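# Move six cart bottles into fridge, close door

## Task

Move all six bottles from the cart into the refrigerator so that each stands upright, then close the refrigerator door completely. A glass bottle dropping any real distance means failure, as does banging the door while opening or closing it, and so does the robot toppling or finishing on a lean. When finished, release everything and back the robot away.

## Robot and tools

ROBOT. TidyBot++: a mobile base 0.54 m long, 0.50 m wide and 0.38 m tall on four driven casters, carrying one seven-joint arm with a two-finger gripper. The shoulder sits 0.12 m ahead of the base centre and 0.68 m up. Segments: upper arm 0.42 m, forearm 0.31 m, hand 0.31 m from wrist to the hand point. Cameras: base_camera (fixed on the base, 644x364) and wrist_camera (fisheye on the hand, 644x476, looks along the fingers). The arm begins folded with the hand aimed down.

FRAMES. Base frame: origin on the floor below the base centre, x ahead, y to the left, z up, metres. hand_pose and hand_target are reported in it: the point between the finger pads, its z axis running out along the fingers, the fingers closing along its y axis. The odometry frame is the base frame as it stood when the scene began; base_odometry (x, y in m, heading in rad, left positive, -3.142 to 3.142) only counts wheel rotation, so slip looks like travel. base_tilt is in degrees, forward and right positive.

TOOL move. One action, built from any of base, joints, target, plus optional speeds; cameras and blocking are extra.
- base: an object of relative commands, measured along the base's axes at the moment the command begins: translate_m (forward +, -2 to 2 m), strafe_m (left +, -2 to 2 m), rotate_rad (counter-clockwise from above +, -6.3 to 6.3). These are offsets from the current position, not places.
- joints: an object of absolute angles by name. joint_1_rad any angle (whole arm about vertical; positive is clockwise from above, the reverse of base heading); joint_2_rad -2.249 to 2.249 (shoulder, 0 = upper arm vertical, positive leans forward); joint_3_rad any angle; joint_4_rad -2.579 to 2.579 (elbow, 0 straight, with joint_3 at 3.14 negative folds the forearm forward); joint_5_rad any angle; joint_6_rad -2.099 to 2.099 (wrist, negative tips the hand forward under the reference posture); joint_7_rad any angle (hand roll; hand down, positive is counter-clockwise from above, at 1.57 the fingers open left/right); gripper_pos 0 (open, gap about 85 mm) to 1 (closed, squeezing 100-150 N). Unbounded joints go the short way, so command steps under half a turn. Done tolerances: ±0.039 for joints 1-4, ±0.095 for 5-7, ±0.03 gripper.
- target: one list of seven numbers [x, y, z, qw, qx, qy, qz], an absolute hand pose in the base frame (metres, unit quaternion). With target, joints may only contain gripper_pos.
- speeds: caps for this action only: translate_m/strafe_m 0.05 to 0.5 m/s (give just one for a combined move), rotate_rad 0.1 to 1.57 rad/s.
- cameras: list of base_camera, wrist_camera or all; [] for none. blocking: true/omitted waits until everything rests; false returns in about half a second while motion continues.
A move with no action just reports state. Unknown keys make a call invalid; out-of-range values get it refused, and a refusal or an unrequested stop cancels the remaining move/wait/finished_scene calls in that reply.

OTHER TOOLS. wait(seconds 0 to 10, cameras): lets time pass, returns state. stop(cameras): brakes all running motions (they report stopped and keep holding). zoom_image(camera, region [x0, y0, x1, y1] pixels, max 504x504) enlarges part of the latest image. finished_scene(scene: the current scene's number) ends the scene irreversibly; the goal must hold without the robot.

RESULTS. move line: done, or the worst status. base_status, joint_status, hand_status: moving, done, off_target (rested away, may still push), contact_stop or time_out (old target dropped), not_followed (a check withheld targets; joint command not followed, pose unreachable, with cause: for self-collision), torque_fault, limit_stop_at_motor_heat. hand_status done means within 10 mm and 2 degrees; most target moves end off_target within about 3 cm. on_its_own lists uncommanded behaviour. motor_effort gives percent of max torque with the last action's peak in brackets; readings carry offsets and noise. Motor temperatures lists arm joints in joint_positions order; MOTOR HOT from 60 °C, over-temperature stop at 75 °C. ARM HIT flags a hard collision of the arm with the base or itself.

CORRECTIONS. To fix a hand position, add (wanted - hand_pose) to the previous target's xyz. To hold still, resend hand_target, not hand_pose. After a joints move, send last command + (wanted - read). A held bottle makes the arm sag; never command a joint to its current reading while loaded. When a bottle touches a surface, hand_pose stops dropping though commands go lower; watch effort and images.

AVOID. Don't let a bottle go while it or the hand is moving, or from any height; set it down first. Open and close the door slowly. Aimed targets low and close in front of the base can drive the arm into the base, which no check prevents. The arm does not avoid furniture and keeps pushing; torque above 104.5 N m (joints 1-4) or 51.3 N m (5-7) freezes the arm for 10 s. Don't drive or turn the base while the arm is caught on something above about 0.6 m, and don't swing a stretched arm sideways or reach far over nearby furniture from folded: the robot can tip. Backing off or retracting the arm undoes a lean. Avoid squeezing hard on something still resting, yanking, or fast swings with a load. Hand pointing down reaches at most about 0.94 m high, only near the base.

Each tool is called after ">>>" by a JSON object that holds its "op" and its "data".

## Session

>>> {"op": "move", "data": {}}

Scene clock: 0.00 s.
Motor temperatures (°C): [33 35 33 33 40 44 51]
base_odometry: x=+0.000 y=+0.000 heading=+0.000
base_tilt: forward=-0.3 right=+0.0
base_status: not commanded
joint_positions: joint_1_rad=+0.008 joint_2_rad=-0.348 joint_3_rad=+3.119 joint_4_rad=-2.503 joint_5_rad=+0.001 joint_6_rad=-0.873 joint_7_rad=+1.531 gripper_pos=+0.000
joint_status: not commanded
motor_effort: joint_1_rad=+2 joint_2_rad=-1 joint_3_rad=+0 joint_4_rad=+15 joint_5_rad=+1 joint_6_rad=+2 joint_7_rad=+1
hand_pose: x=+0.2727 y=+0.0023 z=+0.5946 quat_wxyz=(+0.003, +0.998, -0.013, +0.057) (m; base frame)
hand_target: x=+0.2736 y=+0.0023 z=+0.5951 quat_wxyz=(+0.003, +0.998, -0.013, +0.058) (m; base frame)
hand_status: not commanded
pictures: base_camera, wrist_camera
camera_calibration:
wrist_camera: T_world_to_cam=[[0.0111553, -0.999907, 0.00782405, -0.00681719], [-0.996675, -0.0117501, -0.0806249, 0.37255], [0.0807093, -0.00689865, -0.996714, 0.704567], [0, 0, 0, 1]] pos_world=[0.314523, 0.00242151, 0.732342]

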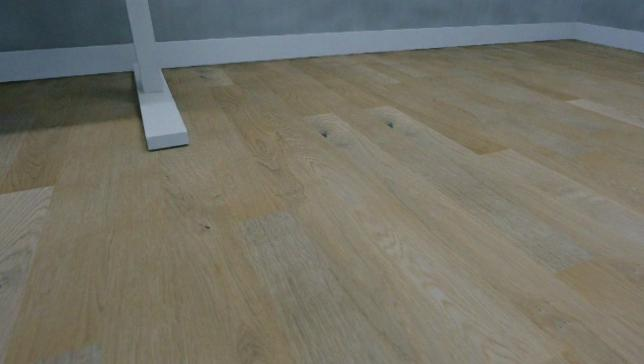

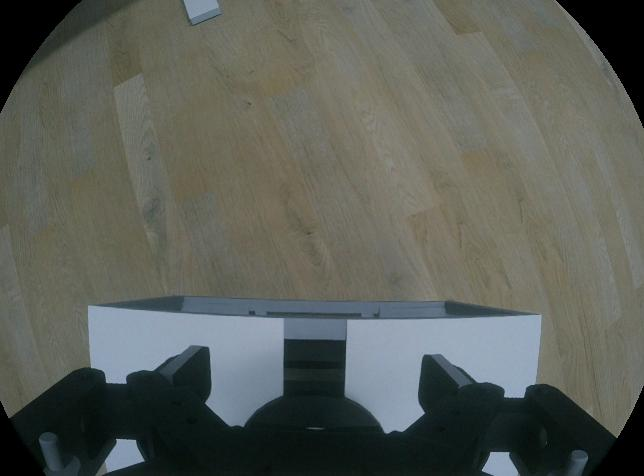

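>>> {"op": "move", "data": {"joints": {"joint_1_rad": 0.0, "joint_2_rad": -0.9, "joint_4_rad": -1.9, "joint_6_rad": -0.9, "joint_3_rad": 3.14, "joint_5_rad": 0.0, "joint_7_rad": 1.57}, "cameras": ["wrist_camera"]}}

>>> {"op": "move", "data": {"joints": {"joint_1_rad": 1.5}, "cameras": ["wrist_camera"]}}

>>> {"op": "move", "data": {"joints": {"joint_1_rad": 3.0}, "cameras": ["wrist_camera"]}}

>>> {"op": "move", "data": {"joints": {"joint_1_rad": -1.7}, "cameras": ["wrist_camera"]}}

Scene clock: 15.10 s.
Motor temperatures (°C): [33 35 33 33 40 44 51]
move: done
base_odometry: x=+0.000 y=+0.000 heading=+0.000
base_tilt: forward=-0.3 right=+0.1
base_status: not commanded
joint_positions: joint_1_rad=+0.008 joint_2_rad=-0.891 joint_3_rad=+3.127 joint_4_rad=-1.918 joint_5_rad=+0.001 joint_6_rad=-0.873 joint_7_rad=+1.533 gripper_pos=+0.000
joint_status: all done
motor_effort: joint_1_rad=+2(3) joint_2_rad=+9(11) joint_3_rad=+1(2) joint_4_rad=+20(23) joint_5_rad=+1(2) joint_6_rad=+7(9) joint_7_rad=+1(2)
hand_pose: x=+0.3554 y=+0.0051 z=+1.0079 quat_wxyz=(-0.006, +0.814, -0.011, +0.581) (m; base frame)
hand_target: x=+0.3485 y=+0.0020 z=+1.0126 quat_wxyz=(+0.000, +0.813, +0.000, +0.582) (m; base frame)
hand_status: not commanded
pictures: wrist_camera
camera_calibration:
wrist_camera: T_world_to_cam=[[0.00079069, -0.999926, 0.0121297, -0.00882991], [-0.354578, -0.011622, -0.934954, 1.12122], [0.935026, -0.00356168, -0.354561, 0.159035], [0, 0, 0, 1]] pos_world=[0.248864, 0.00476793, 1.10478]

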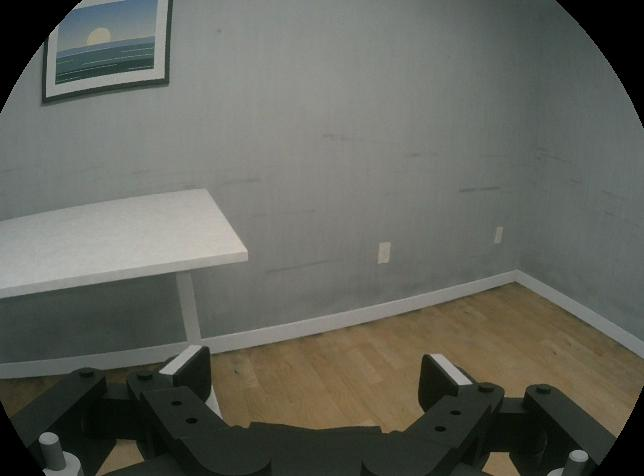

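Scene clock: 17.83 s.
Motor temperatures (°C): [33 35 33 33 40 44 51]
move: done
base_odometry: x=+0.000 y=+0.000 heading=+0.000
base_tilt: forward=-0.2 right=+0.0
base_status: not commanded
joint_positions: joint_1_rad=+1.482 joint_2_rad=-0.891 joint_3_rad=+3.127 joint_4_rad=-1.918 joint_5_rad=+0.001 joint_6_rad=-0.873 joint_7_rad=+1.533 gripper_pos=+0.000
joint_status: all done
motor_effort: joint_1_rad=+2(4) joint_2_rad=+9(10) joint_3_rad=+0(1) joint_4_rad=+21(22) joint_5_rad=+1(2) joint_6_rad=+8(9) joint_7_rad=+1(1)
hand_pose: x=+0.1467 y=-0.2348 z=+1.0079 quat_wxyz=(+0.386, +0.595, -0.555, +0.435) (m; base frame)
hand_target: x=+0.1372 y=-0.2288 z=+1.0126 quat_wxyz=(+0.396, +0.595, -0.554, +0.426) (m; base frame)
hand_status: not commanded
pictures: wrist_camera
camera_calibration:
wrist_camera: T_world_to_cam=[[-0.995177, -0.0974127, 0.0115586, 0.110079], [-0.0452967, 0.351815, -0.934973, 1.08445], [0.0870117, -0.930987, -0.354531, 0.259922], [0, 0, 0, 1]] pos_world=[0.136054, -0.128818, 1.10481]

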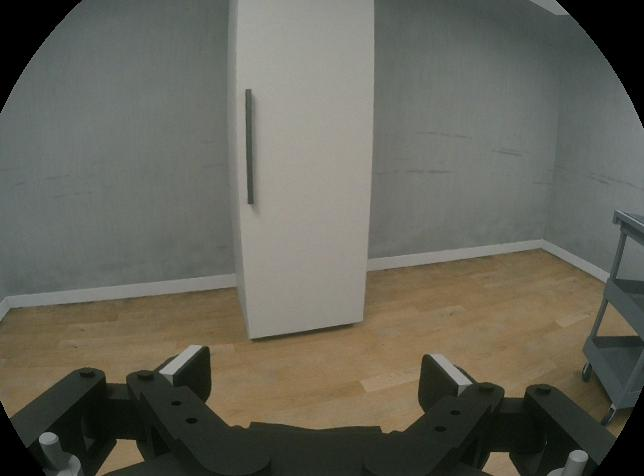

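Scene clock: 20.57 s.
Motor temperatures (°C): [33 35 33 33 40 44 51]
move: done
base_odometry: x=+0.000 y=+0.000 heading=+0.000
base_tilt: forward=-0.3 right=+0.1
base_status: not commanded
joint_positions: joint_1_rad=+2.982 joint_2_rad=-0.891 joint_3_rad=+3.128 joint_4_rad=-1.918 joint_5_rad=+0.001 joint_6_rad=-0.873 joint_7_rad=+1.533 gripper_pos=+0.000
joint_status: all done
motor_effort: joint_1_rad=+2(4) joint_2_rad=+9(10) joint_3_rad=+1(2) joint_4_rad=+20(21) joint_5_rad=+1(2) joint_6_rad=+8(9) joint_7_rad=+1(1)
hand_pose: x=-0.1133 y=-0.0442 z=+1.0079 quat_wxyz=(+0.579, +0.056, -0.812, +0.055) (m; base frame)
hand_target: x=-0.1079 y=-0.0344 z=+1.0126 quat_wxyz=(+0.580, +0.058, -0.811, +0.041) (m; base frame)
hand_status: not commanded
pictures: wrist_camera
camera_calibration:
wrist_camera: T_world_to_cam=[[-0.167372, 0.985828, 0.011353, 0.0117108], [0.347774, 0.0698117, -0.934976, 1.03768], [-0.922518, -0.15254, -0.35453, 0.380054], [0, 0, 0, 1]] pos_world=[-0.00830966, -0.0260132, 1.10481]

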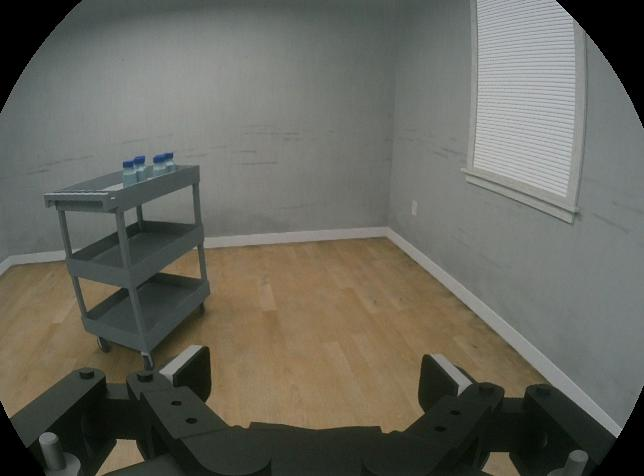

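Scene clock: 23.37 s.
Motor temperatures (°C): [33 35 33 33 40 44 51]
move: done
base_odometry: x=+0.000 y=+0.000 heading=+0.000
base_tilt: forward=-0.2 right=+0.0
base_status: not commanded
joint_positions: joint_1_rad=+4.565 joint_2_rad=-0.891 joint_3_rad=+3.128 joint_4_rad=-1.918 joint_5_rad=+0.001 joint_6_rad=-0.873 joint_7_rad=+1.533 gripper_pos=+0.000
joint_status: all done
motor_effort: joint_1_rad=+2(4) joint_2_rad=+9(10) joint_3_rad=+0(2) joint_4_rad=+20(21) joint_5_rad=+0(2) joint_6_rad=+8(9) joint_7_rad=+1(1)
hand_pose: x=+0.0778 y=+0.2328 z=+1.0079 quat_wxyz=(+0.446, -0.538, -0.610, -0.373) (m; base frame)
hand_target: x=+0.0875 y=+0.2273 z=+1.0126 quat_wxyz=(+0.437, -0.537, -0.611, -0.384) (m; base frame)
hand_status: not commanded
pictures: wrist_camera
camera_calibration:
wrist_camera: T_world_to_cam=[[0.987844, 0.155042, 0.0112388, -0.125682], [0.0653556, -0.348635, -0.934977, 1.07129], [-0.141043, 0.924346, -0.35453, 0.287058], [0, 0, 0, 1]] pos_world=[0.0946271, 0.127633, 1.10481]

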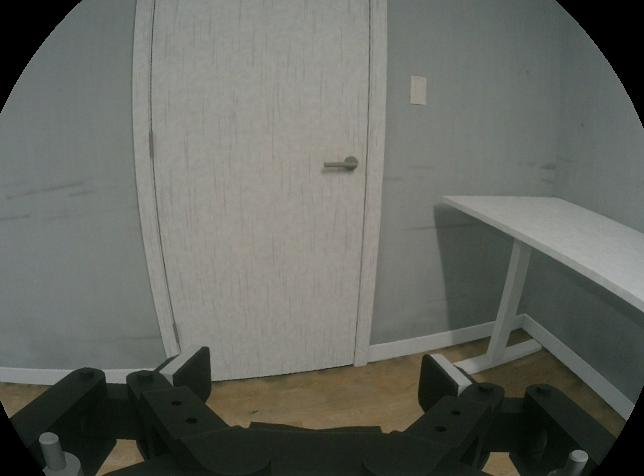

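>>> {"op": "move", "data": {"joints": {"joint_1_rad": 2.6}, "cameras": ["wrist_camera"]}}

>>> {"op": "zoom_image", "data": {"camera": "wrist_camera", "region": [120, 120, 420, 400]}}

Scene clock: 46.77 s.
Motor temperatures (°C): [33 35 33 33 40 44 51]
move: done
base_odometry: x=+0.000 y=+0.000 heading=+0.000
base_tilt: forward=-0.3 right=+0.0
base_status: not commanded
joint_positions: joint_1_rad=+2.618 joint_2_rad=-0.891 joint_3_rad=+3.128 joint_4_rad=-1.918 joint_5_rad=+0.001 joint_6_rad=-0.873 joint_7_rad=+1.533 gripper_pos=+0.000
joint_status: all done
motor_effort: joint_1_rad=+2(4) joint_2_rad=+9(10) joint_3_rad=+1(2) joint_4_rad=+20(21) joint_5_rad=+0(1) joint_6_rad=+7(9) joint_7_rad=+1(1)
hand_pose: x=-0.0824 y=-0.1239 z=+1.0080 quat_wxyz=(+0.559, +0.202, -0.788, +0.159) (m; base frame)
hand_target: x=-0.0766 y=-0.1200 z=+1.0126 quat_wxyz=(+0.560, +0.218, -0.784, +0.156) (m; base frame)
hand_status: not commanded
pictures: wrist_camera
camera_calibration:
wrist_camera: T_world_to_cam=[[-0.507241, 0.861732, 0.0111931, 0.0522642], [0.300238, 0.188874, -0.934978, 1.04334], [-0.807814, -0.470898, -0.354529, 0.366403], [0, 0, 0, 1]] pos_world=[0.00924664, -0.0695579, 1.10481]

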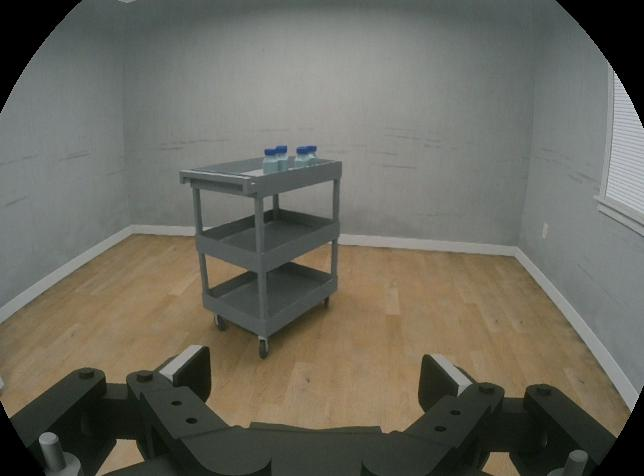

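Scaled by 1.680.

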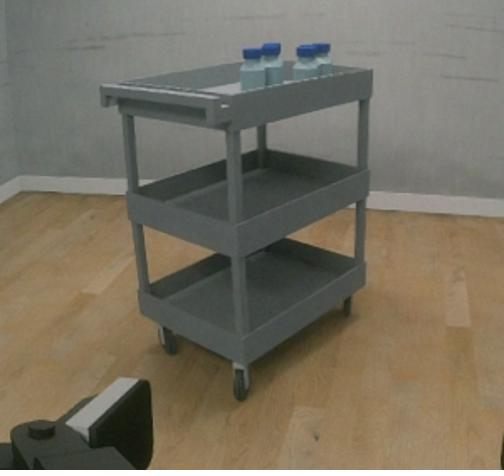

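>>> {"op": "move", "data": {"base": {"translate_m": 0.2, "strafe_m": -0.866, "rotate_rad": -1.164}, "joints": {"joint_1_rad": 0.0, "joint_2_rad": -0.27, "joint_4_rad": -2.04, "joint_6_rad": 0.1, "joint_5_rad": 0.0, "joint_7_rad": 1.57, "gripper_pos": 0.2}, "cameras": ["wrist_camera", "base_camera"]}}

Scene clock: 290.93 s.
Motor temperatures (°C): [33 35 33 35 40 44 51]
move: done
base_odometry: x=+0.200 y=-0.866 heading=-1.165
base_tilt: forward=-0.3 right=+0.0
base_status: done
joint_positions: joint_1_rad=+0.017 joint_2_rad=-0.283 joint_3_rad=+3.136 joint_4_rad=-2.032 joint_5_rad=+0.001 joint_6_rad=+0.056 joint_7_rad=+1.533 gripper_pos=+0.200
joint_status: all done
motor_effort: joint_1_rad=+2(4) joint_2_rad=-11(13) joint_3_rad=+0(2) joint_4_rad=+23(24) joint_5_rad=+0(2) joint_6_rad=+9(10) joint_7_rad=+1(2)
hand_pose: x=+0.6198 y=-0.0038 z=+0.9921 quat_wxyz=(-0.008, +0.749, -0.017, +0.662) (m; base frame)
hand_target: x=+0.6247 y=+0.0023 z=+0.9943 quat_wxyz=(-0.001, +0.741, +0.000, +0.671) (m; base frame)
hand_status: not commanded
pictures: base_camera, wrist_camera
camera_calibration:
wrist_camera: T_world_to_cam=[[-0.0106547, -0.999941, 0.00232089, -0.000964576], [-0.154315, -0.000648941, -0.988021, 1.12864], [0.987964, -0.0108853, -0.154299, -0.325322], [0, 0, 0, 1]] pos_world=[0.495562, -0.00377332, 1.06492]

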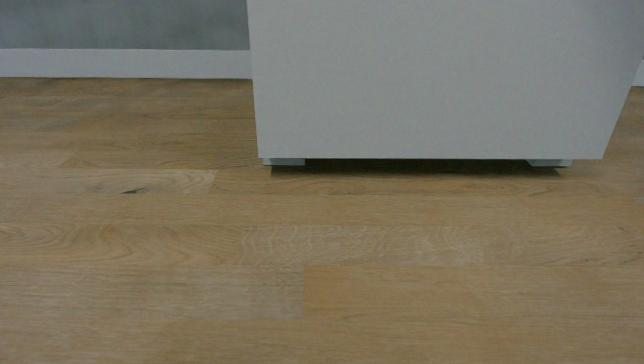

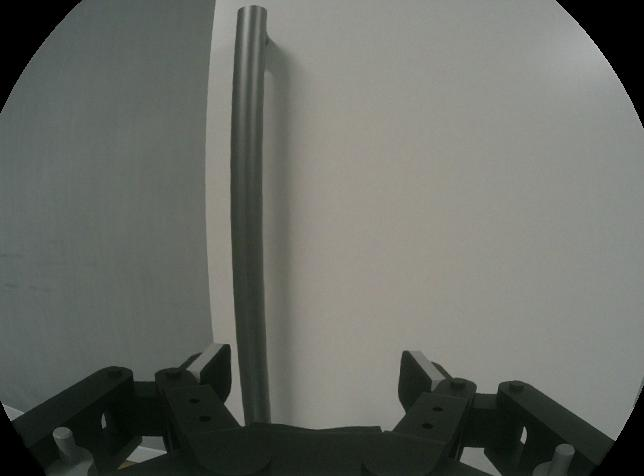

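>>> {"op": "move", "data": {}}

Scene clock: 339.17 s.
Motor temperatures (°C): [33 35 33 35 40 44 51]
base_odometry: x=+0.200 y=-0.866 heading=-1.165
base_tilt: forward=-0.3 right=+0.0
base_status: done
joint_positions: joint_1_rad=+0.017 joint_2_rad=-0.283 joint_3_rad=+3.136 joint_4_rad=-2.032 joint_5_rad=+0.001 joint_6_rad=+0.058 joint_7_rad=+1.533 gripper_pos=+0.200
joint_status: all done
motor_effort: joint_1_rad=+2(4) joint_2_rad=-11(13) joint_3_rad=+0(2) joint_4_rad=+23(24) joint_5_rad=+1(2) joint_6_rad=+8(10) joint_7_rad=+1(2)
hand_pose: x=+0.6198 y=-0.0038 z=+0.9927 quat_wxyz=(-0.008, +0.748, -0.017, +0.663) (m; base frame)
hand_target: x=+0.6247 y=+0.0023 z=+0.9943 quat_wxyz=(-0.001, +0.741, +0.000, +0.671) (m; base frame)
hand_status: not commanded
pictures: base_camera, wrist_camera
camera_calibration:
wrist_camera: T_world_to_cam=[[-0.0106531, -0.999941, 0.00232206, -0.000966222], [-0.15199, -0.00067596, -0.988382, 1.1282], [0.988325, -0.0108822, -0.151974, -0.327828], [0, 0, 0, 1]] pos_world=[0.495465, -0.00377105, 1.06527]

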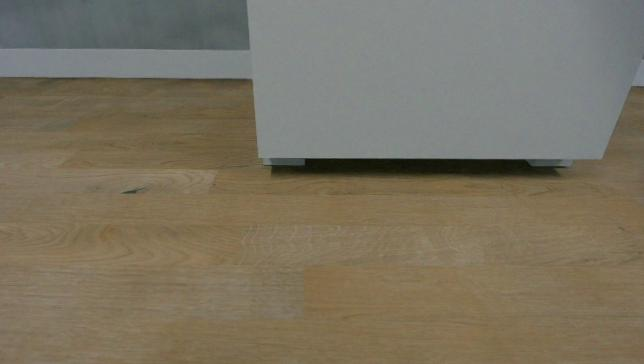

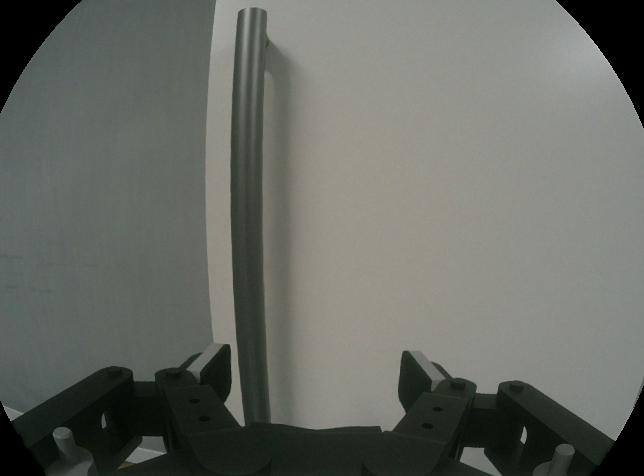

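>>> {"op": "move", "data": {"base": {"strafe_m": 0.052}, "speeds": {"strafe_m": 0.2}}}

Scene clock: 390.27 s.
Motor temperatures (°C): [33 35 33 35 40 45 51]
move: done
base_odometry: x=+0.248 y=-0.846 heading=-1.165
base_tilt: forward=-0.2 right=+0.0
base_status: done
joint_positions: joint_1_rad=+0.012 joint_2_rad=-0.283 joint_3_rad=+3.136 joint_4_rad=-2.033 joint_5_rad=+0.001 joint_6_rad=+0.059 joint_7_rad=+1.533 gripper_pos=+0.200
joint_status: not commanded
motor_effort: joint_1_rad=+2(3) joint_2_rad=-11(12) joint_3_rad=+0(2) joint_4_rad=+23(24) joint_5_rad=+1(1) joint_6_rad=+8(9) joint_7_rad=+1(1)
hand_pose: x=+0.6199 y=-0.0011 z=+0.9924 quat_wxyz=(-0.010, +0.748, -0.015, +0.663) (m; base frame)
hand_target: x=+0.6247 y=+0.0023 z=+0.9943 quat_wxyz=(-0.001, +0.741, +0.000, +0.671) (m; base frame)
hand_status: not commanded
pictures: base_camera, wrist_camera
camera_calibration:
wrist_camera: T_world_to_cam=[[-0.00516141, -0.999984, 0.00236098, -0.00164628], [-0.151941, -0.00154937, -0.988388, 1.12786], [0.988376, -0.00546021, -0.15193, -0.327992], [0, 0, 0, 1]] pos_world=[0.495539, -0.00168968, 1.06494]

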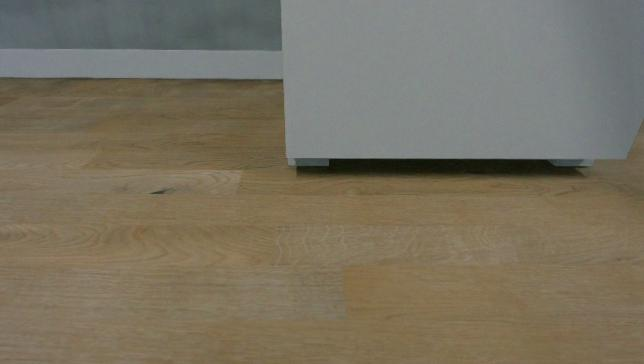

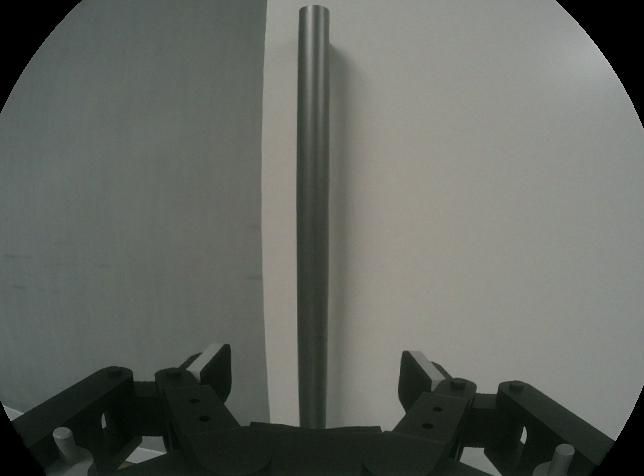

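>>> {"op": "move", "data": {"base": {"translate_m": 0.11}, "speeds": {"translate_m": 0.15}}}

Scene clock: 403.80 s.
Motor temperatures (°C): [33 35 33 35 40 45 51]
move: done
base_odometry: x=+0.292 y=-0.947 heading=-1.165
base_tilt: forward=-0.2 right=+0.0
base_status: done
joint_positions: joint_1_rad=+0.012 joint_2_rad=-0.274 joint_3_rad=+3.136 joint_4_rad=-2.035 joint_5_rad=+0.001 joint_6_rad=+0.061 joint_7_rad=+1.533 gripper_pos=+0.200
joint_status: not commanded
motor_effort: joint_1_rad=+2(2) joint_2_rad=-11(13) joint_3_rad=+1(1) joint_4_rad=+23(24) joint_5_rad=+1(2) joint_6_rad=+8(9) joint_7_rad=+1(1)
hand_pose: x=+0.6226 y=-0.0011 z=+0.9875 quat_wxyz=(-0.010, +0.751, -0.015, +0.660) (m; base frame)
hand_target: x=+0.6247 y=+0.0023 z=+0.9943 quat_wxyz=(-0.001, +0.741, +0.000, +0.671) (m; base frame)
hand_status: not commanded
pictures: base_camera, wrist_camera
camera_calibration:
wrist_camera: T_world_to_cam=[[-0.0051387, -0.999984, 0.00230275, -0.00160915], [-0.160712, -0.00144699, -0.987, 1.12749], [0.986988, -0.00544198, -0.160702, -0.321853], [0, 0, 0, 1]] pos_world=[0.498858, -0.00172918, 1.06111]

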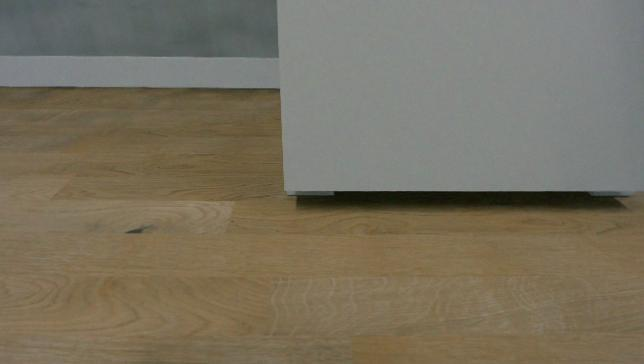

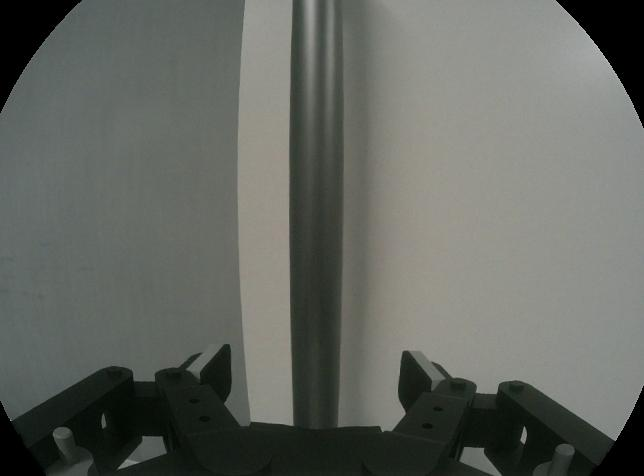

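>>> {"op": "move", "data": {"base": {"translate_m": 0.045}, "speeds": {"translate_m": 0.1}}}

>>> {"op": "move", "data": {"joints": {"gripper_pos": 0.6}}}

Scene clock: 430.37 s.
Motor temperatures (°C): [33 35 33 35 40 45 51]
move: done
base_odometry: x=+0.310 y=-0.988 heading=-1.164
base_tilt: forward=-0.2 right=+0.0
base_status: done
joint_positions: joint_1_rad=+0.012 joint_2_rad=-0.272 joint_3_rad=+3.136 joint_4_rad=-2.035 joint_5_rad=+0.001 joint_6_rad=+0.061 joint_7_rad=+1.533 gripper_pos=+0.200
joint_status: not commanded
motor_effort: joint_1_rad=+2(3) joint_2_rad=-11(14) joint_3_rad=+1(1) joint_4_rad=+23(24) joint_5_rad=+1(1) joint_6_rad=+9(9) joint_7_rad=+1(1)
hand_pose: x=+0.6232 y=-0.0011 z=+0.9863 quat_wxyz=(-0.010, +0.752, -0.015, +0.659) (m; base frame)
hand_target: x=+0.6247 y=+0.0023 z=+0.9943 quat_wxyz=(-0.001, +0.741, +0.000, +0.671) (m; base frame)
hand_status: not commanded
pictures: base_camera, wrist_camera
camera_calibration:
wrist_camera: T_world_to_cam=[[-0.00513331, -0.999984, 0.00228871, -0.00160018], [-0.162845, -0.00142225, -0.986651, 1.12739], [0.986638, -0.00543749, -0.162836, -0.320347], [0, 0, 0, 1]] pos_world=[0.499648, -0.00173861, 1.06018]

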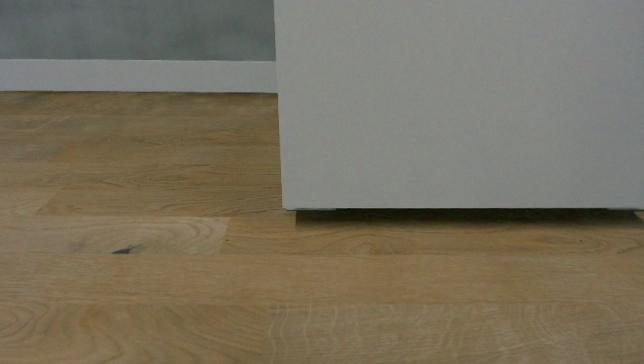

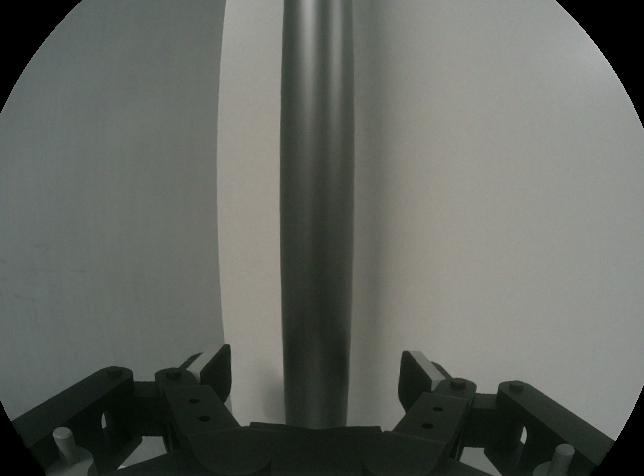

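Scene clock: 431.13 s.
Motor temperatures (°C): [33 35 33 35 40 45 51]
move: done
base_odometry: x=+0.310 y=-0.988 heading=-1.164
base_tilt: forward=-0.2 right=+0.1
base_status: not commanded
joint_positions: joint_1_rad=+0.012 joint_2_rad=-0.272 joint_3_rad=+3.136 joint_4_rad=-2.035 joint_5_rad=+0.001 joint_6_rad=+0.061 joint_7_rad=+1.533 gripper_pos=+0.600
joint_status: all done
motor_effort: joint_1_rad=+2(2) joint_2_rad=-11(11) joint_3_rad=+0(1) joint_4_rad=+23(24) joint_5_rad=+1(1) joint_6_rad=+8(9) joint_7_rad=+1(1)
hand_pose: x=+0.6232 y=-0.0011 z=+0.9863 quat_wxyz=(-0.010, +0.752, -0.015, +0.659) (m; base frame)
hand_target: x=+0.6247 y=+0.0023 z=+0.9943 quat_wxyz=(-0.001, +0.741, +0.000, +0.671) (m; base frame)
hand_status: not commanded
pictures: base_camera, wrist_camera
camera_calibration:
wrist_camera: T_world_to_cam=[[-0.00513331, -0.999984, 0.00228871, -0.00160018], [-0.162845, -0.00142225, -0.986651, 1.12739], [0.986638, -0.00543749, -0.162836, -0.320347], [0, 0, 0, 1]] pos_world=[0.499648, -0.00173861, 1.06018]

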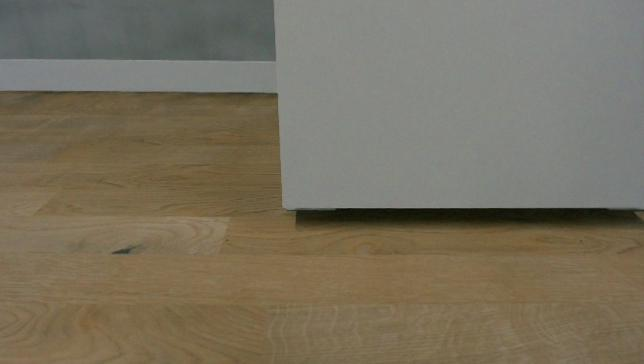

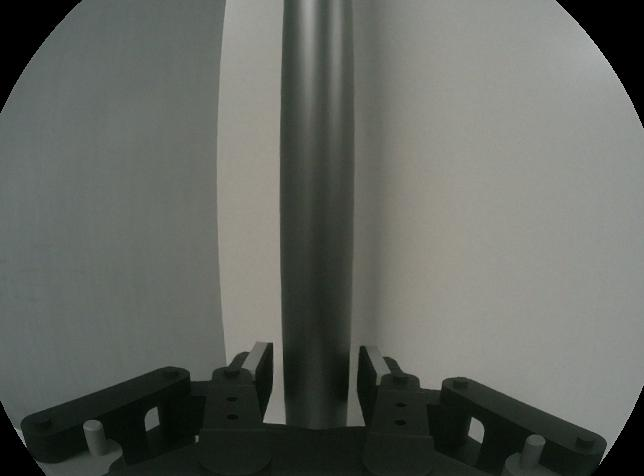

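>>> {"op": "move", "data": {"joints": {"gripper_pos": 0.82}, "cameras": ["wrist_camera"]}}

Scene clock: 438.30 s.
Motor temperatures (°C): [33 35 33 35 40 45 51]
move: off_target
base_odometry: x=+0.310 y=-0.988 heading=-1.164
base_tilt: forward=-0.2 right=+0.0
base_status: not commanded
joint_positions: joint_1_rad=+0.012 joint_2_rad=-0.273 joint_3_rad=+3.136 joint_4_rad=-2.036 joint_5_rad=+0.001 joint_6_rad=+0.061 joint_7_rad=+1.541 gripper_pos=+0.754
joint_status: gripper_pos off_target (ended at +0.754, target +0.820)
motor_effort: joint_1_rad=+2(2) joint_2_rad=-11(11) joint_3_rad=+0(2) joint_4_rad=+22(24) joint_5_rad=+0(1) joint_6_rad=+8(9) joint_7_rad=+1(1)
hand_pose: x=+0.6229 y=-0.0014 z=+0.9863 quat_wxyz=(-0.007, +0.752, -0.013, +0.659) (m; base frame)
hand_target: x=+0.6247 y=+0.0023 z=+0.9943 quat_wxyz=(-0.001, +0.741, +0.000, +0.671) (m; base frame)
hand_status: not commanded
pictures: wrist_camera
camera_calibration:
wrist_camera: T_world_to_cam=[[-0.00461579, -0.999938, 0.0101721, -0.0100136], [-0.162628, -0.00928615, -0.986644, 1.12722], [0.986677, -0.0062084, -0.162575, -0.320276], [0, 0, 0, 1]] pos_world=[0.499279, -0.00153389, 1.0602]

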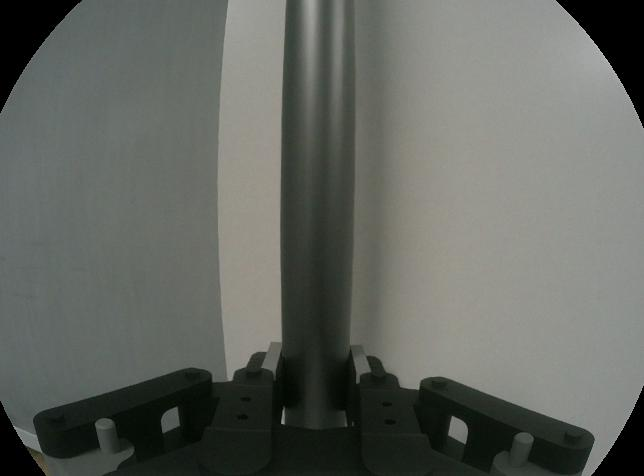

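>>> {"op": "move", "data": {"joints": {"gripper_pos": 0.88}, "cameras": []}}

>>> {"op": "move", "data": {"base": {"translate_m": -0.136, "strafe_m": -0.123, "rotate_rad": 0.13}, "speeds": {"translate_m": 0.12, "rotate_rad": 0.1}}}

Scene clock: 475.37 s.
Motor temperatures (°C): [33 35 33 35 40 45 51]
move: off_target
base_odometry: x=+0.310 y=-0.988 heading=-1.164
base_tilt: forward=-0.2 right=+0.1
base_status: not commanded
joint_positions: joint_1_rad=+0.012 joint_2_rad=-0.273 joint_3_rad=+3.136 joint_4_rad=-2.036 joint_5_rad=+0.001 joint_6_rad=+0.061 joint_7_rad=+1.541 gripper_pos=+0.754
joint_status: gripper_pos off_target (ended at +0.754, target +0.880)
motor_effort: joint_1_rad=+2(2) joint_2_rad=-10(11) joint_3_rad=+0(1) joint_4_rad=+23(23) joint_5_rad=+0(1) joint_6_rad=+8(9) joint_7_rad=+1(1)
hand_pose: x=+0.6229 y=-0.0014 z=+0.9863 quat_wxyz=(-0.007, +0.752, -0.013, +0.659) (m; base frame)
hand_target: x=+0.6247 y=+0.0023 z=+0.9943 quat_wxyz=(-0.001, +0.741, +0.000, +0.671) (m; base frame)
hand_status: not commanded
pictures: none
No camera images: "cameras" was empty.

Scene clock: 477.50 s.
Motor temperatures (°C): [33 35 33 35 40 45 51]
move: done
base_odometry: x=+0.143 y=-0.912 heading=-1.034
base_tilt: forward=-0.3 right=-0.1
base_status: done
joint_positions: joint_1_rad=+0.000 joint_2_rad=-0.253 joint_3_rad=+3.136 joint_4_rad=-2.040 joint_5_rad=+0.001 joint_6_rad=+0.103 joint_7_rad=+1.546 gripper_pos=+0.756
joint_status: not commanded
motor_effort: joint_1_rad=+3(6) joint_2_rad=-15(27) joint_3_rad=+1(5) joint_4_rad=+22(24) joint_5_rad=-2(2) joint_6_rad=+7(9) joint_7_rad=-1(1)
hand_pose: x=+0.6299 y=+0.0041 z=+0.9870 quat_wxyz=(-0.009, +0.746, -0.007, +0.666) (m; base frame)
hand_target: x=+0.6247 y=+0.0023 z=+0.9943 quat_wxyz=(-0.001, +0.741, +0.000, +0.671) (m; base frame)
hand_status: not commanded
pictures: base_camera, wrist_camera
camera_calibration:
wrist_camera: T_world_to_cam=[[0.00680344, -0.999872, 0.0145119, -0.0159087], [-0.144101, -0.0153411, -0.989444, 1.12024], [0.98954, 0.00464044, -0.144187, -0.347029], [0, 0, 0, 1]] pos_world=[0.504935, 0.00288937, 1.05861]

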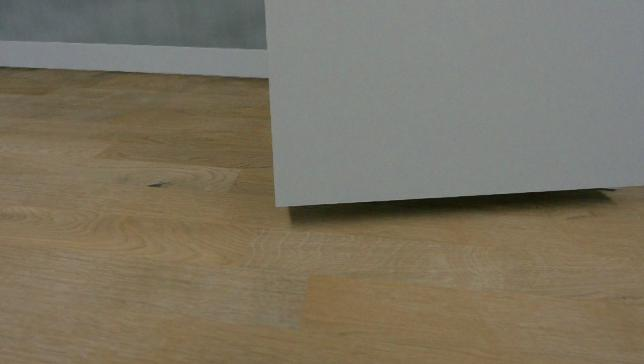

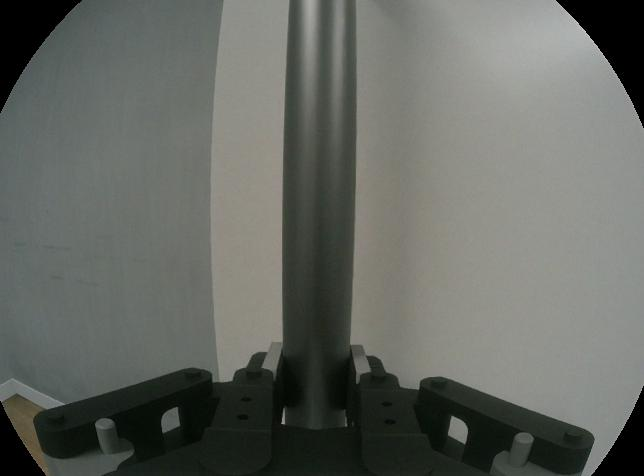

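>>> {"op": "move", "data": {"base": {"translate_m": -0.129, "strafe_m": -0.1405, "rotate_rad": 0.13}, "speeds": {"translate_m": 0.13, "rotate_rad": 0.1}, "cameras": ["wrist_camera"]}}

Scene clock: 497.03 s.
Motor temperatures (°C): [33 35 33 35 40 45 51]
move: done
base_odometry: x=-0.044 y=-0.873 heading=-0.903
base_tilt: forward=-0.2 right=+0.0
base_status: done
joint_positions: joint_1_rad=-0.008 joint_2_rad=-0.248 joint_3_rad=+3.129 joint_4_rad=-2.034 joint_5_rad=+0.001 joint_6_rad=+0.103 joint_7_rad=+1.546 gripper_pos=+0.757
joint_status: not commanded
motor_effort: joint_1_rad=+4(7) joint_2_rad=-14(20) joint_3_rad=+2(5) joint_4_rad=+20(23) joint_5_rad=-1(2) joint_6_rad=+7(9) joint_7_rad=+0(1)
hand_pose: x=+0.6318 y=+0.0126 z=+0.9879 quat_wxyz=(-0.013, +0.745, +0.000, +0.666) (m; base frame)
hand_target: x=+0.6247 y=+0.0023 z=+0.9943 quat_wxyz=(-0.001, +0.741, +0.000, +0.671) (m; base frame)
hand_status: not commanded
pictures: wrist_camera
camera_calibration:
wrist_camera: T_world_to_cam=[[0.0222213, -0.999616, 0.016538, -0.0192025], [-0.143329, -0.0195565, -0.989482, 1.12106], [0.989426, 0.0196172, -0.143709, -0.349473], [0, 0, 0, 1]] pos_world=[0.506885, 0.00958455, 1.05936]

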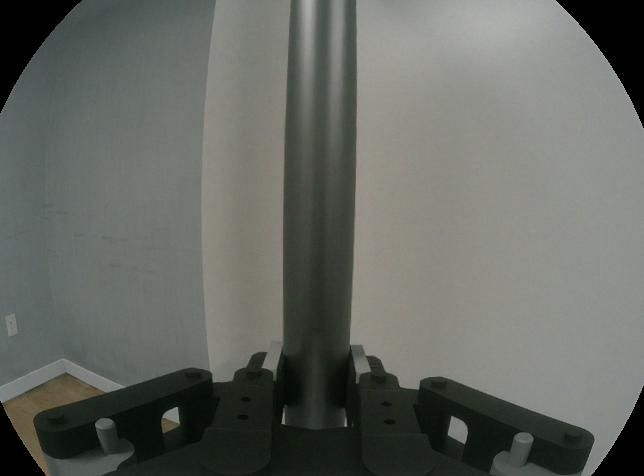

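>>> {"op": "move", "data": {"base": {"translate_m": -0.1255, "strafe_m": -0.146, "rotate_rad": 0.13}, "speeds": {"translate_m": 0.13, "rotate_rad": 0.1}, "cameras": []}}

Scene clock: 521.87 s.
Motor temperatures (°C): [33 35 33 35 40 45 51]
move: done
base_odometry: x=-0.236 y=-0.865 heading=-0.772
base_tilt: forward=-0.2 right=+0.0
base_status: done
joint_positions: joint_1_rad=-0.005 joint_2_rad=-0.246 joint_3_rad=+3.134 joint_4_rad=-2.031 joint_5_rad=+0.001 joint_6_rad=+0.103 joint_7_rad=+1.546 gripper_pos=+0.759
joint_status: not commanded
motor_effort: joint_1_rad=+3(6) joint_2_rad=-15(20) joint_3_rad=+2(4) joint_4_rad=+20(22) joint_5_rad=-2(3) joint_6_rad=+6(8) joint_7_rad=-1(1)
hand_pose: x=+0.6330 y=+0.0084 z=+0.9888 quat_wxyz=(-0.011, +0.745, -0.003, +0.667) (m; base frame)
hand_target: x=+0.6247 y=+0.0023 z=+0.9943 quat_wxyz=(-0.001, +0.741, +0.000, +0.671) (m; base frame)
hand_status: not commanded
pictures: none
No camera images: "cameras" was empty.

>>> {"op": "move", "data": {"base": {"translate_m": -0.115, "strafe_m": -0.16, "rotate_rad": 0.108}, "speeds": {"translate_m": 0.13, "rotate_rad": 0.1}, "cameras": ["wrist_camera"]}}

Scene clock: 531.53 s.
Motor temperatures (°C): [33 35 33 35 40 45 51]
move: done
base_odometry: x=-0.430 y=-0.899 heading=-0.663
base_tilt: forward=-0.2 right=+0.0
base_status: done
joint_positions: joint_1_rad=-0.011 joint_2_rad=-0.247 joint_3_rad=+3.126 joint_4_rad=-2.030 joint_5_rad=+0.001 joint_6_rad=+0.104 joint_7_rad=+1.546 gripper_pos=+0.760
joint_status: not commanded
motor_effort: joint_1_rad=+5(7) joint_2_rad=-15(21) joint_3_rad=+4(5) joint_4_rad=+20(22) joint_5_rad=-1(2) joint_6_rad=+6(8) joint_7_rad=+0(1)
hand_pose: x=+0.6324 y=+0.0160 z=+0.9898 quat_wxyz=(-0.015, +0.744, +0.002, +0.668) (m; base frame)
hand_target: x=+0.6247 y=+0.0023 z=+0.9943 quat_wxyz=(-0.001, +0.741, +0.000, +0.671) (m; base frame)
hand_status: not commanded
pictures: wrist_camera
camera_calibration:
wrist_camera: T_world_to_cam=[[0.028391, -0.999446, 0.0173713, -0.0206008], [-0.140041, -0.0211838, -0.989919, 1.12153], [0.989739, 0.0256721, -0.140565, -0.353248], [0, 0, 0, 1]] pos_world=[0.507268, 0.0122376, 1.06093]

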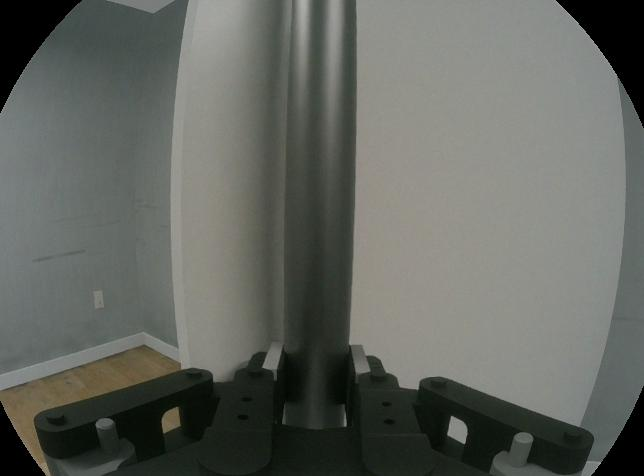

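>>> {"op": "move", "data": {"base": {"translate_m": -0.106, "strafe_m": -0.0995}, "speeds": {"translate_m": 0.12}, "cameras": []}}

Scene clock: 549.40 s.
Motor temperatures (°C): [33 35 33 35 40 45 51]
move: done
base_odometry: x=-0.575 y=-0.912 heading=-0.663
base_tilt: forward=-0.2 right=+0.0
base_status: done
joint_positions: joint_1_rad=-0.016 joint_2_rad=-0.252 joint_3_rad=+3.129 joint_4_rad=-2.033 joint_5_rad=+0.001 joint_6_rad=+0.104 joint_7_rad=+1.546 gripper_pos=+0.764
joint_status: not commanded
motor_effort: joint_1_rad=+4(10) joint_2_rad=-15(20) joint_3_rad=+1(8) joint_4_rad=+20(22) joint_5_rad=-1(2) joint_6_rad=+6(9) joint_7_rad=-1(1)
hand_pose: x=+0.6305 y=+0.0168 z=+0.9908 quat_wxyz=(-0.016, +0.744, +0.003, +0.668) (m; base frame)
hand_target: x=+0.6247 y=+0.0023 z=+0.9943 quat_wxyz=(-0.001, +0.741, +0.000, +0.671) (m; base frame)
hand_status: not commanded
pictures: none
No camera images: "cameras" was empty.

>>> {"op": "move", "data": {"base": {"translate_m": -0.067, "strafe_m": -0.11}, "speeds": {"translate_m": 0.1}}}

Scene clock: 560.80 s.
Motor temperatures (°C): [33 35 33 35 40 45 51]
move: done
base_odometry: x=-0.696 y=-0.958 heading=-0.663
base_tilt: forward=-0.2 right=+0.1
base_status: done
joint_positions: joint_1_rad=-0.021 joint_2_rad=-0.259 joint_3_rad=+3.122 joint_4_rad=-2.037 joint_5_rad=+0.001 joint_6_rad=+0.104 joint_7_rad=+1.546 gripper_pos=+0.766
joint_status: not commanded
motor_effort: joint_1_rad=+6(10) joint_2_rad=-13(19) joint_3_rad=+4(9) joint_4_rad=+21(25) joint_5_rad=-1(2) joint_6_rad=+6(9) joint_7_rad=-1(1)
hand_pose: x=+0.6278 y=+0.0229 z=+0.9916 quat_wxyz=(-0.019, +0.743, +0.008, +0.669) (m; base frame)
hand_target: x=+0.6247 y=+0.0023 z=+0.9943 quat_wxyz=(-0.001, +0.741, +0.000, +0.671) (m; base frame)
hand_status: not commanded
pictures: base_camera, wrist_camera
camera_calibration:
wrist_camera: T_world_to_cam=[[0.0414232, -0.998968, 0.018637, -0.0230185], [-0.134645, -0.0240641, -0.990602, 1.12016], [0.990028, 0.0385245, -0.135503, -0.35415], [0, 0, 0, 1]] pos_world=[0.502395, 0.0176042, 1.06207]

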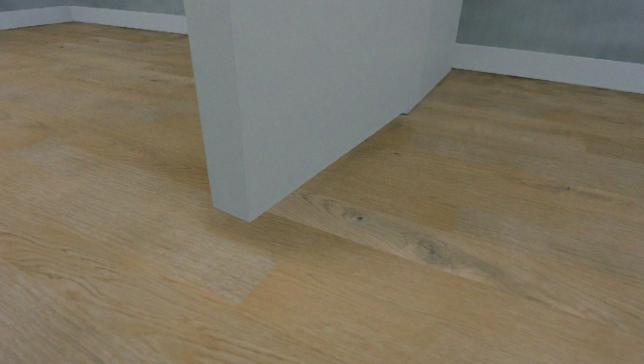

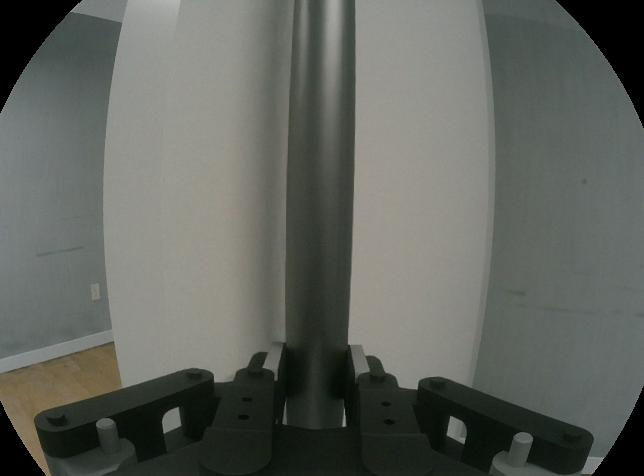

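>>> {"op": "move", "data": {"base": {"translate_m": -0.018, "strafe_m": -0.034}, "speeds": {"translate_m": 0.1}, "cameras": []}}

Scene clock: 576.80 s.
Motor temperatures (°C): [33 35 33 35 40 45 51]
move: done
base_odometry: x=-0.731 y=-0.973 heading=-0.663
base_tilt: forward=-0.2 right=+0.1
base_status: done
joint_positions: joint_1_rad=-0.015 joint_2_rad=-0.266 joint_3_rad=+3.131 joint_4_rad=-2.042 joint_5_rad=+0.001 joint_6_rad=+0.104 joint_7_rad=+1.546 gripper_pos=+0.771
joint_status: not commanded
motor_effort: joint_1_rad=+3(9) joint_2_rad=-12(18) joint_3_rad=+2(9) joint_4_rad=+22(25) joint_5_rad=-1(2) joint_6_rad=+7(9) joint_7_rad=+0(1)
hand_pose: x=+0.6255 y=+0.0152 z=+0.9918 quat_wxyz=(-0.015, +0.742, +0.002, +0.670) (m; base frame)
hand_target: x=+0.6247 y=+0.0023 z=+0.9943 quat_wxyz=(-0.001, +0.741, +0.000, +0.671) (m; base frame)
hand_status: not commanded
pictures: none
No camera images: "cameras" was empty.

>>> {"op": "move", "data": {"joints": {"gripper_pos": 0.1}, "cameras": []}}

>>> {"op": "move", "data": {"joints": {"joint_2_rad": -0.9, "joint_4_rad": -1.9, "joint_6_rad": -0.9}, "cameras": ["wrist_camera"]}}

>>> {"op": "move", "data": {"joints": {"joint_1_rad": 1.9}}}

Scene clock: 603.40 s.
Motor temperatures (°C): [33 35 33 35 40 44 51]
move: done
base_odometry: x=-0.731 y=-0.973 heading=-0.663
base_tilt: forward=-0.2 right=+0.1
base_status: not commanded
joint_positions: joint_1_rad=-0.014 joint_2_rad=-0.266 joint_3_rad=+3.132 joint_4_rad=-2.042 joint_5_rad=+0.001 joint_6_rad=+0.104 joint_7_rad=+1.546 gripper_pos=+0.100
joint_status: all done
motor_effort: joint_1_rad=+2(3) joint_2_rad=-11(16) joint_3_rad=+0(2) joint_4_rad=+23(24) joint_5_rad=+1(3) joint_6_rad=+7(9) joint_7_rad=+1(1)
hand_pose: x=+0.6257 y=+0.0142 z=+0.9917 quat_wxyz=(-0.015, +0.742, +0.001, +0.670) (m; base frame)
hand_target: x=+0.6247 y=+0.0023 z=+0.9943 quat_wxyz=(-0.001, +0.741, +0.000, +0.671) (m; base frame)
hand_status: not commanded
pictures: none
No camera images: "cameras" was empty.

Scene clock: 605.67 s.
Motor temperatures (°C): [33 35 33 35 40 44 51]
move: done
base_odometry: x=-0.731 y=-0.973 heading=-0.663
base_tilt: forward=-0.3 right=+0.0
base_status: not commanded
joint_positions: joint_1_rad=-0.014 joint_2_rad=-0.890 joint_3_rad=+3.132 joint_4_rad=-1.923 joint_5_rad=+0.001 joint_6_rad=-0.855 joint_7_rad=+1.546 gripper_pos=+0.100
joint_status: all done
motor_effort: joint_1_rad=+2(2) joint_2_rad=+9(13) joint_3_rad=+1(1) joint_4_rad=+21(24) joint_5_rad=+0(2) joint_6_rad=+8(9) joint_7_rad=+1(1)
hand_pose: x=+0.3577 y=+0.0084 z=+1.0103 quat_wxyz=(-0.009, +0.810, +0.001, +0.586) (m; base frame)
hand_target: x=+0.3485 y=+0.0020 z=+1.0126 quat_wxyz=(+0.000, +0.813, +0.000, +0.582) (m; base frame)
hand_status: not commanded
pictures: wrist_camera
camera_calibration:
wrist_camera: T_world_to_cam=[[0.0243298, -0.999488, 0.020788, -0.022717], [-0.342639, -0.0278716, -0.939054, 1.12435], [0.939152, 0.0157242, -0.343142, 0.144569], [0, 0, 0, 1]] pos_world=[0.250025, 0.00635876, 1.1059]

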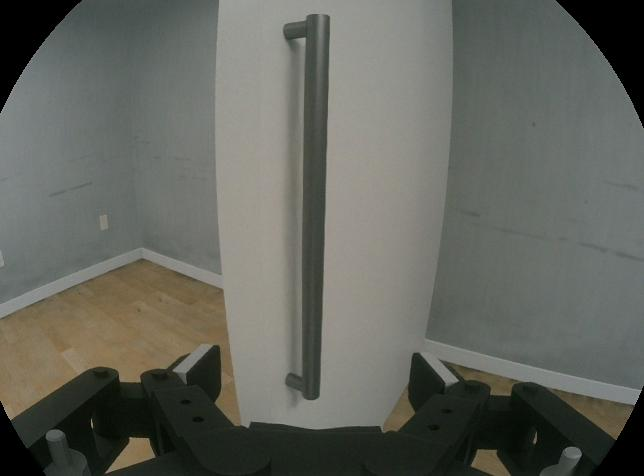

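Scene clock: 608.70 s.
Motor temperatures (°C): [33 35 33 35 40 44 51]
move: done
base_odometry: x=-0.731 y=-0.973 heading=-0.663
base_tilt: forward=-0.2 right=+0.0
base_status: not commanded
joint_positions: joint_1_rad=+1.882 joint_2_rad=-0.890 joint_3_rad=+3.132 joint_4_rad=-1.922 joint_5_rad=+0.001 joint_6_rad=-0.858 joint_7_rad=+1.546 gripper_pos=+0.100
joint_status: all done
motor_effort: joint_1_rad=+2(4) joint_2_rad=+9(10) joint_3_rad=+1(2) joint_4_rad=+21(21) joint_5_rad=+1(1) joint_6_rad=+9(9) joint_7_rad=+1(1)
hand_pose: x=+0.0507 y=-0.2286 z=+1.0098 quat_wxyz=(+0.470, +0.473, -0.658, +0.349) (m; base frame)
hand_target: x=+0.0467 y=-0.2178 z=+1.0126 quat_wxyz=(+0.473, +0.473, -0.661, +0.338) (m; base frame)
hand_status: not commanded
pictures: base_camera, wrist_camera
camera_calibration:
wrist_camera: T_world_to_cam=[[-0.954827, 0.296434, 0.0207784, 0.0938134], [0.0837017, 0.33538, -0.938357, 1.07281], [-0.28513, -0.89423, -0.345042, 0.292425], [0, 0, 0, 1]] pos_world=[0.0831583, -0.126115, 1.10563]

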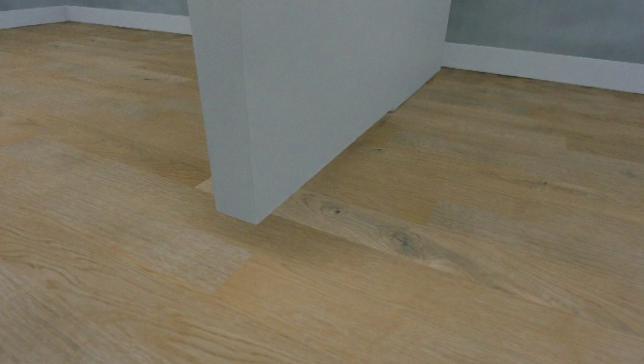

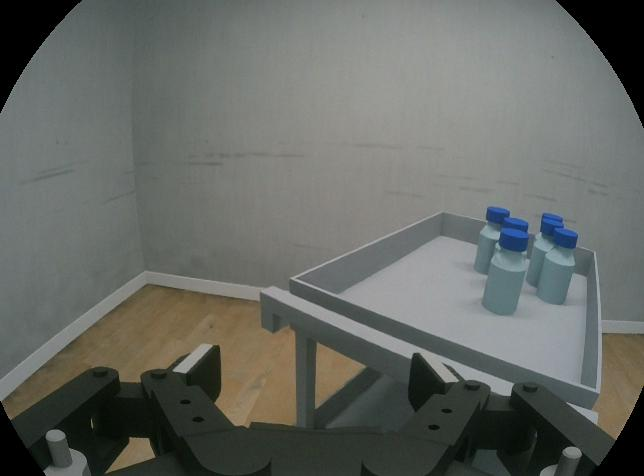

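>>> {"op": "zoom_image", "data": {"camera": "wrist_camera", "region": [430, 180, 630, 330]}}

Scaled by 2.520.

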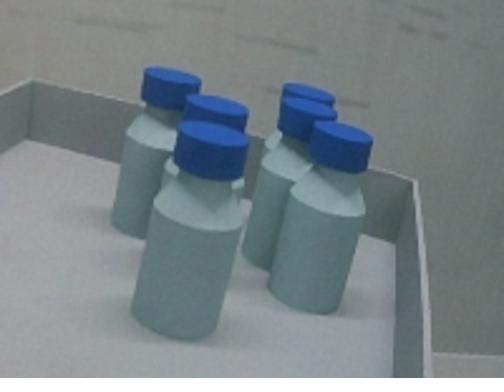

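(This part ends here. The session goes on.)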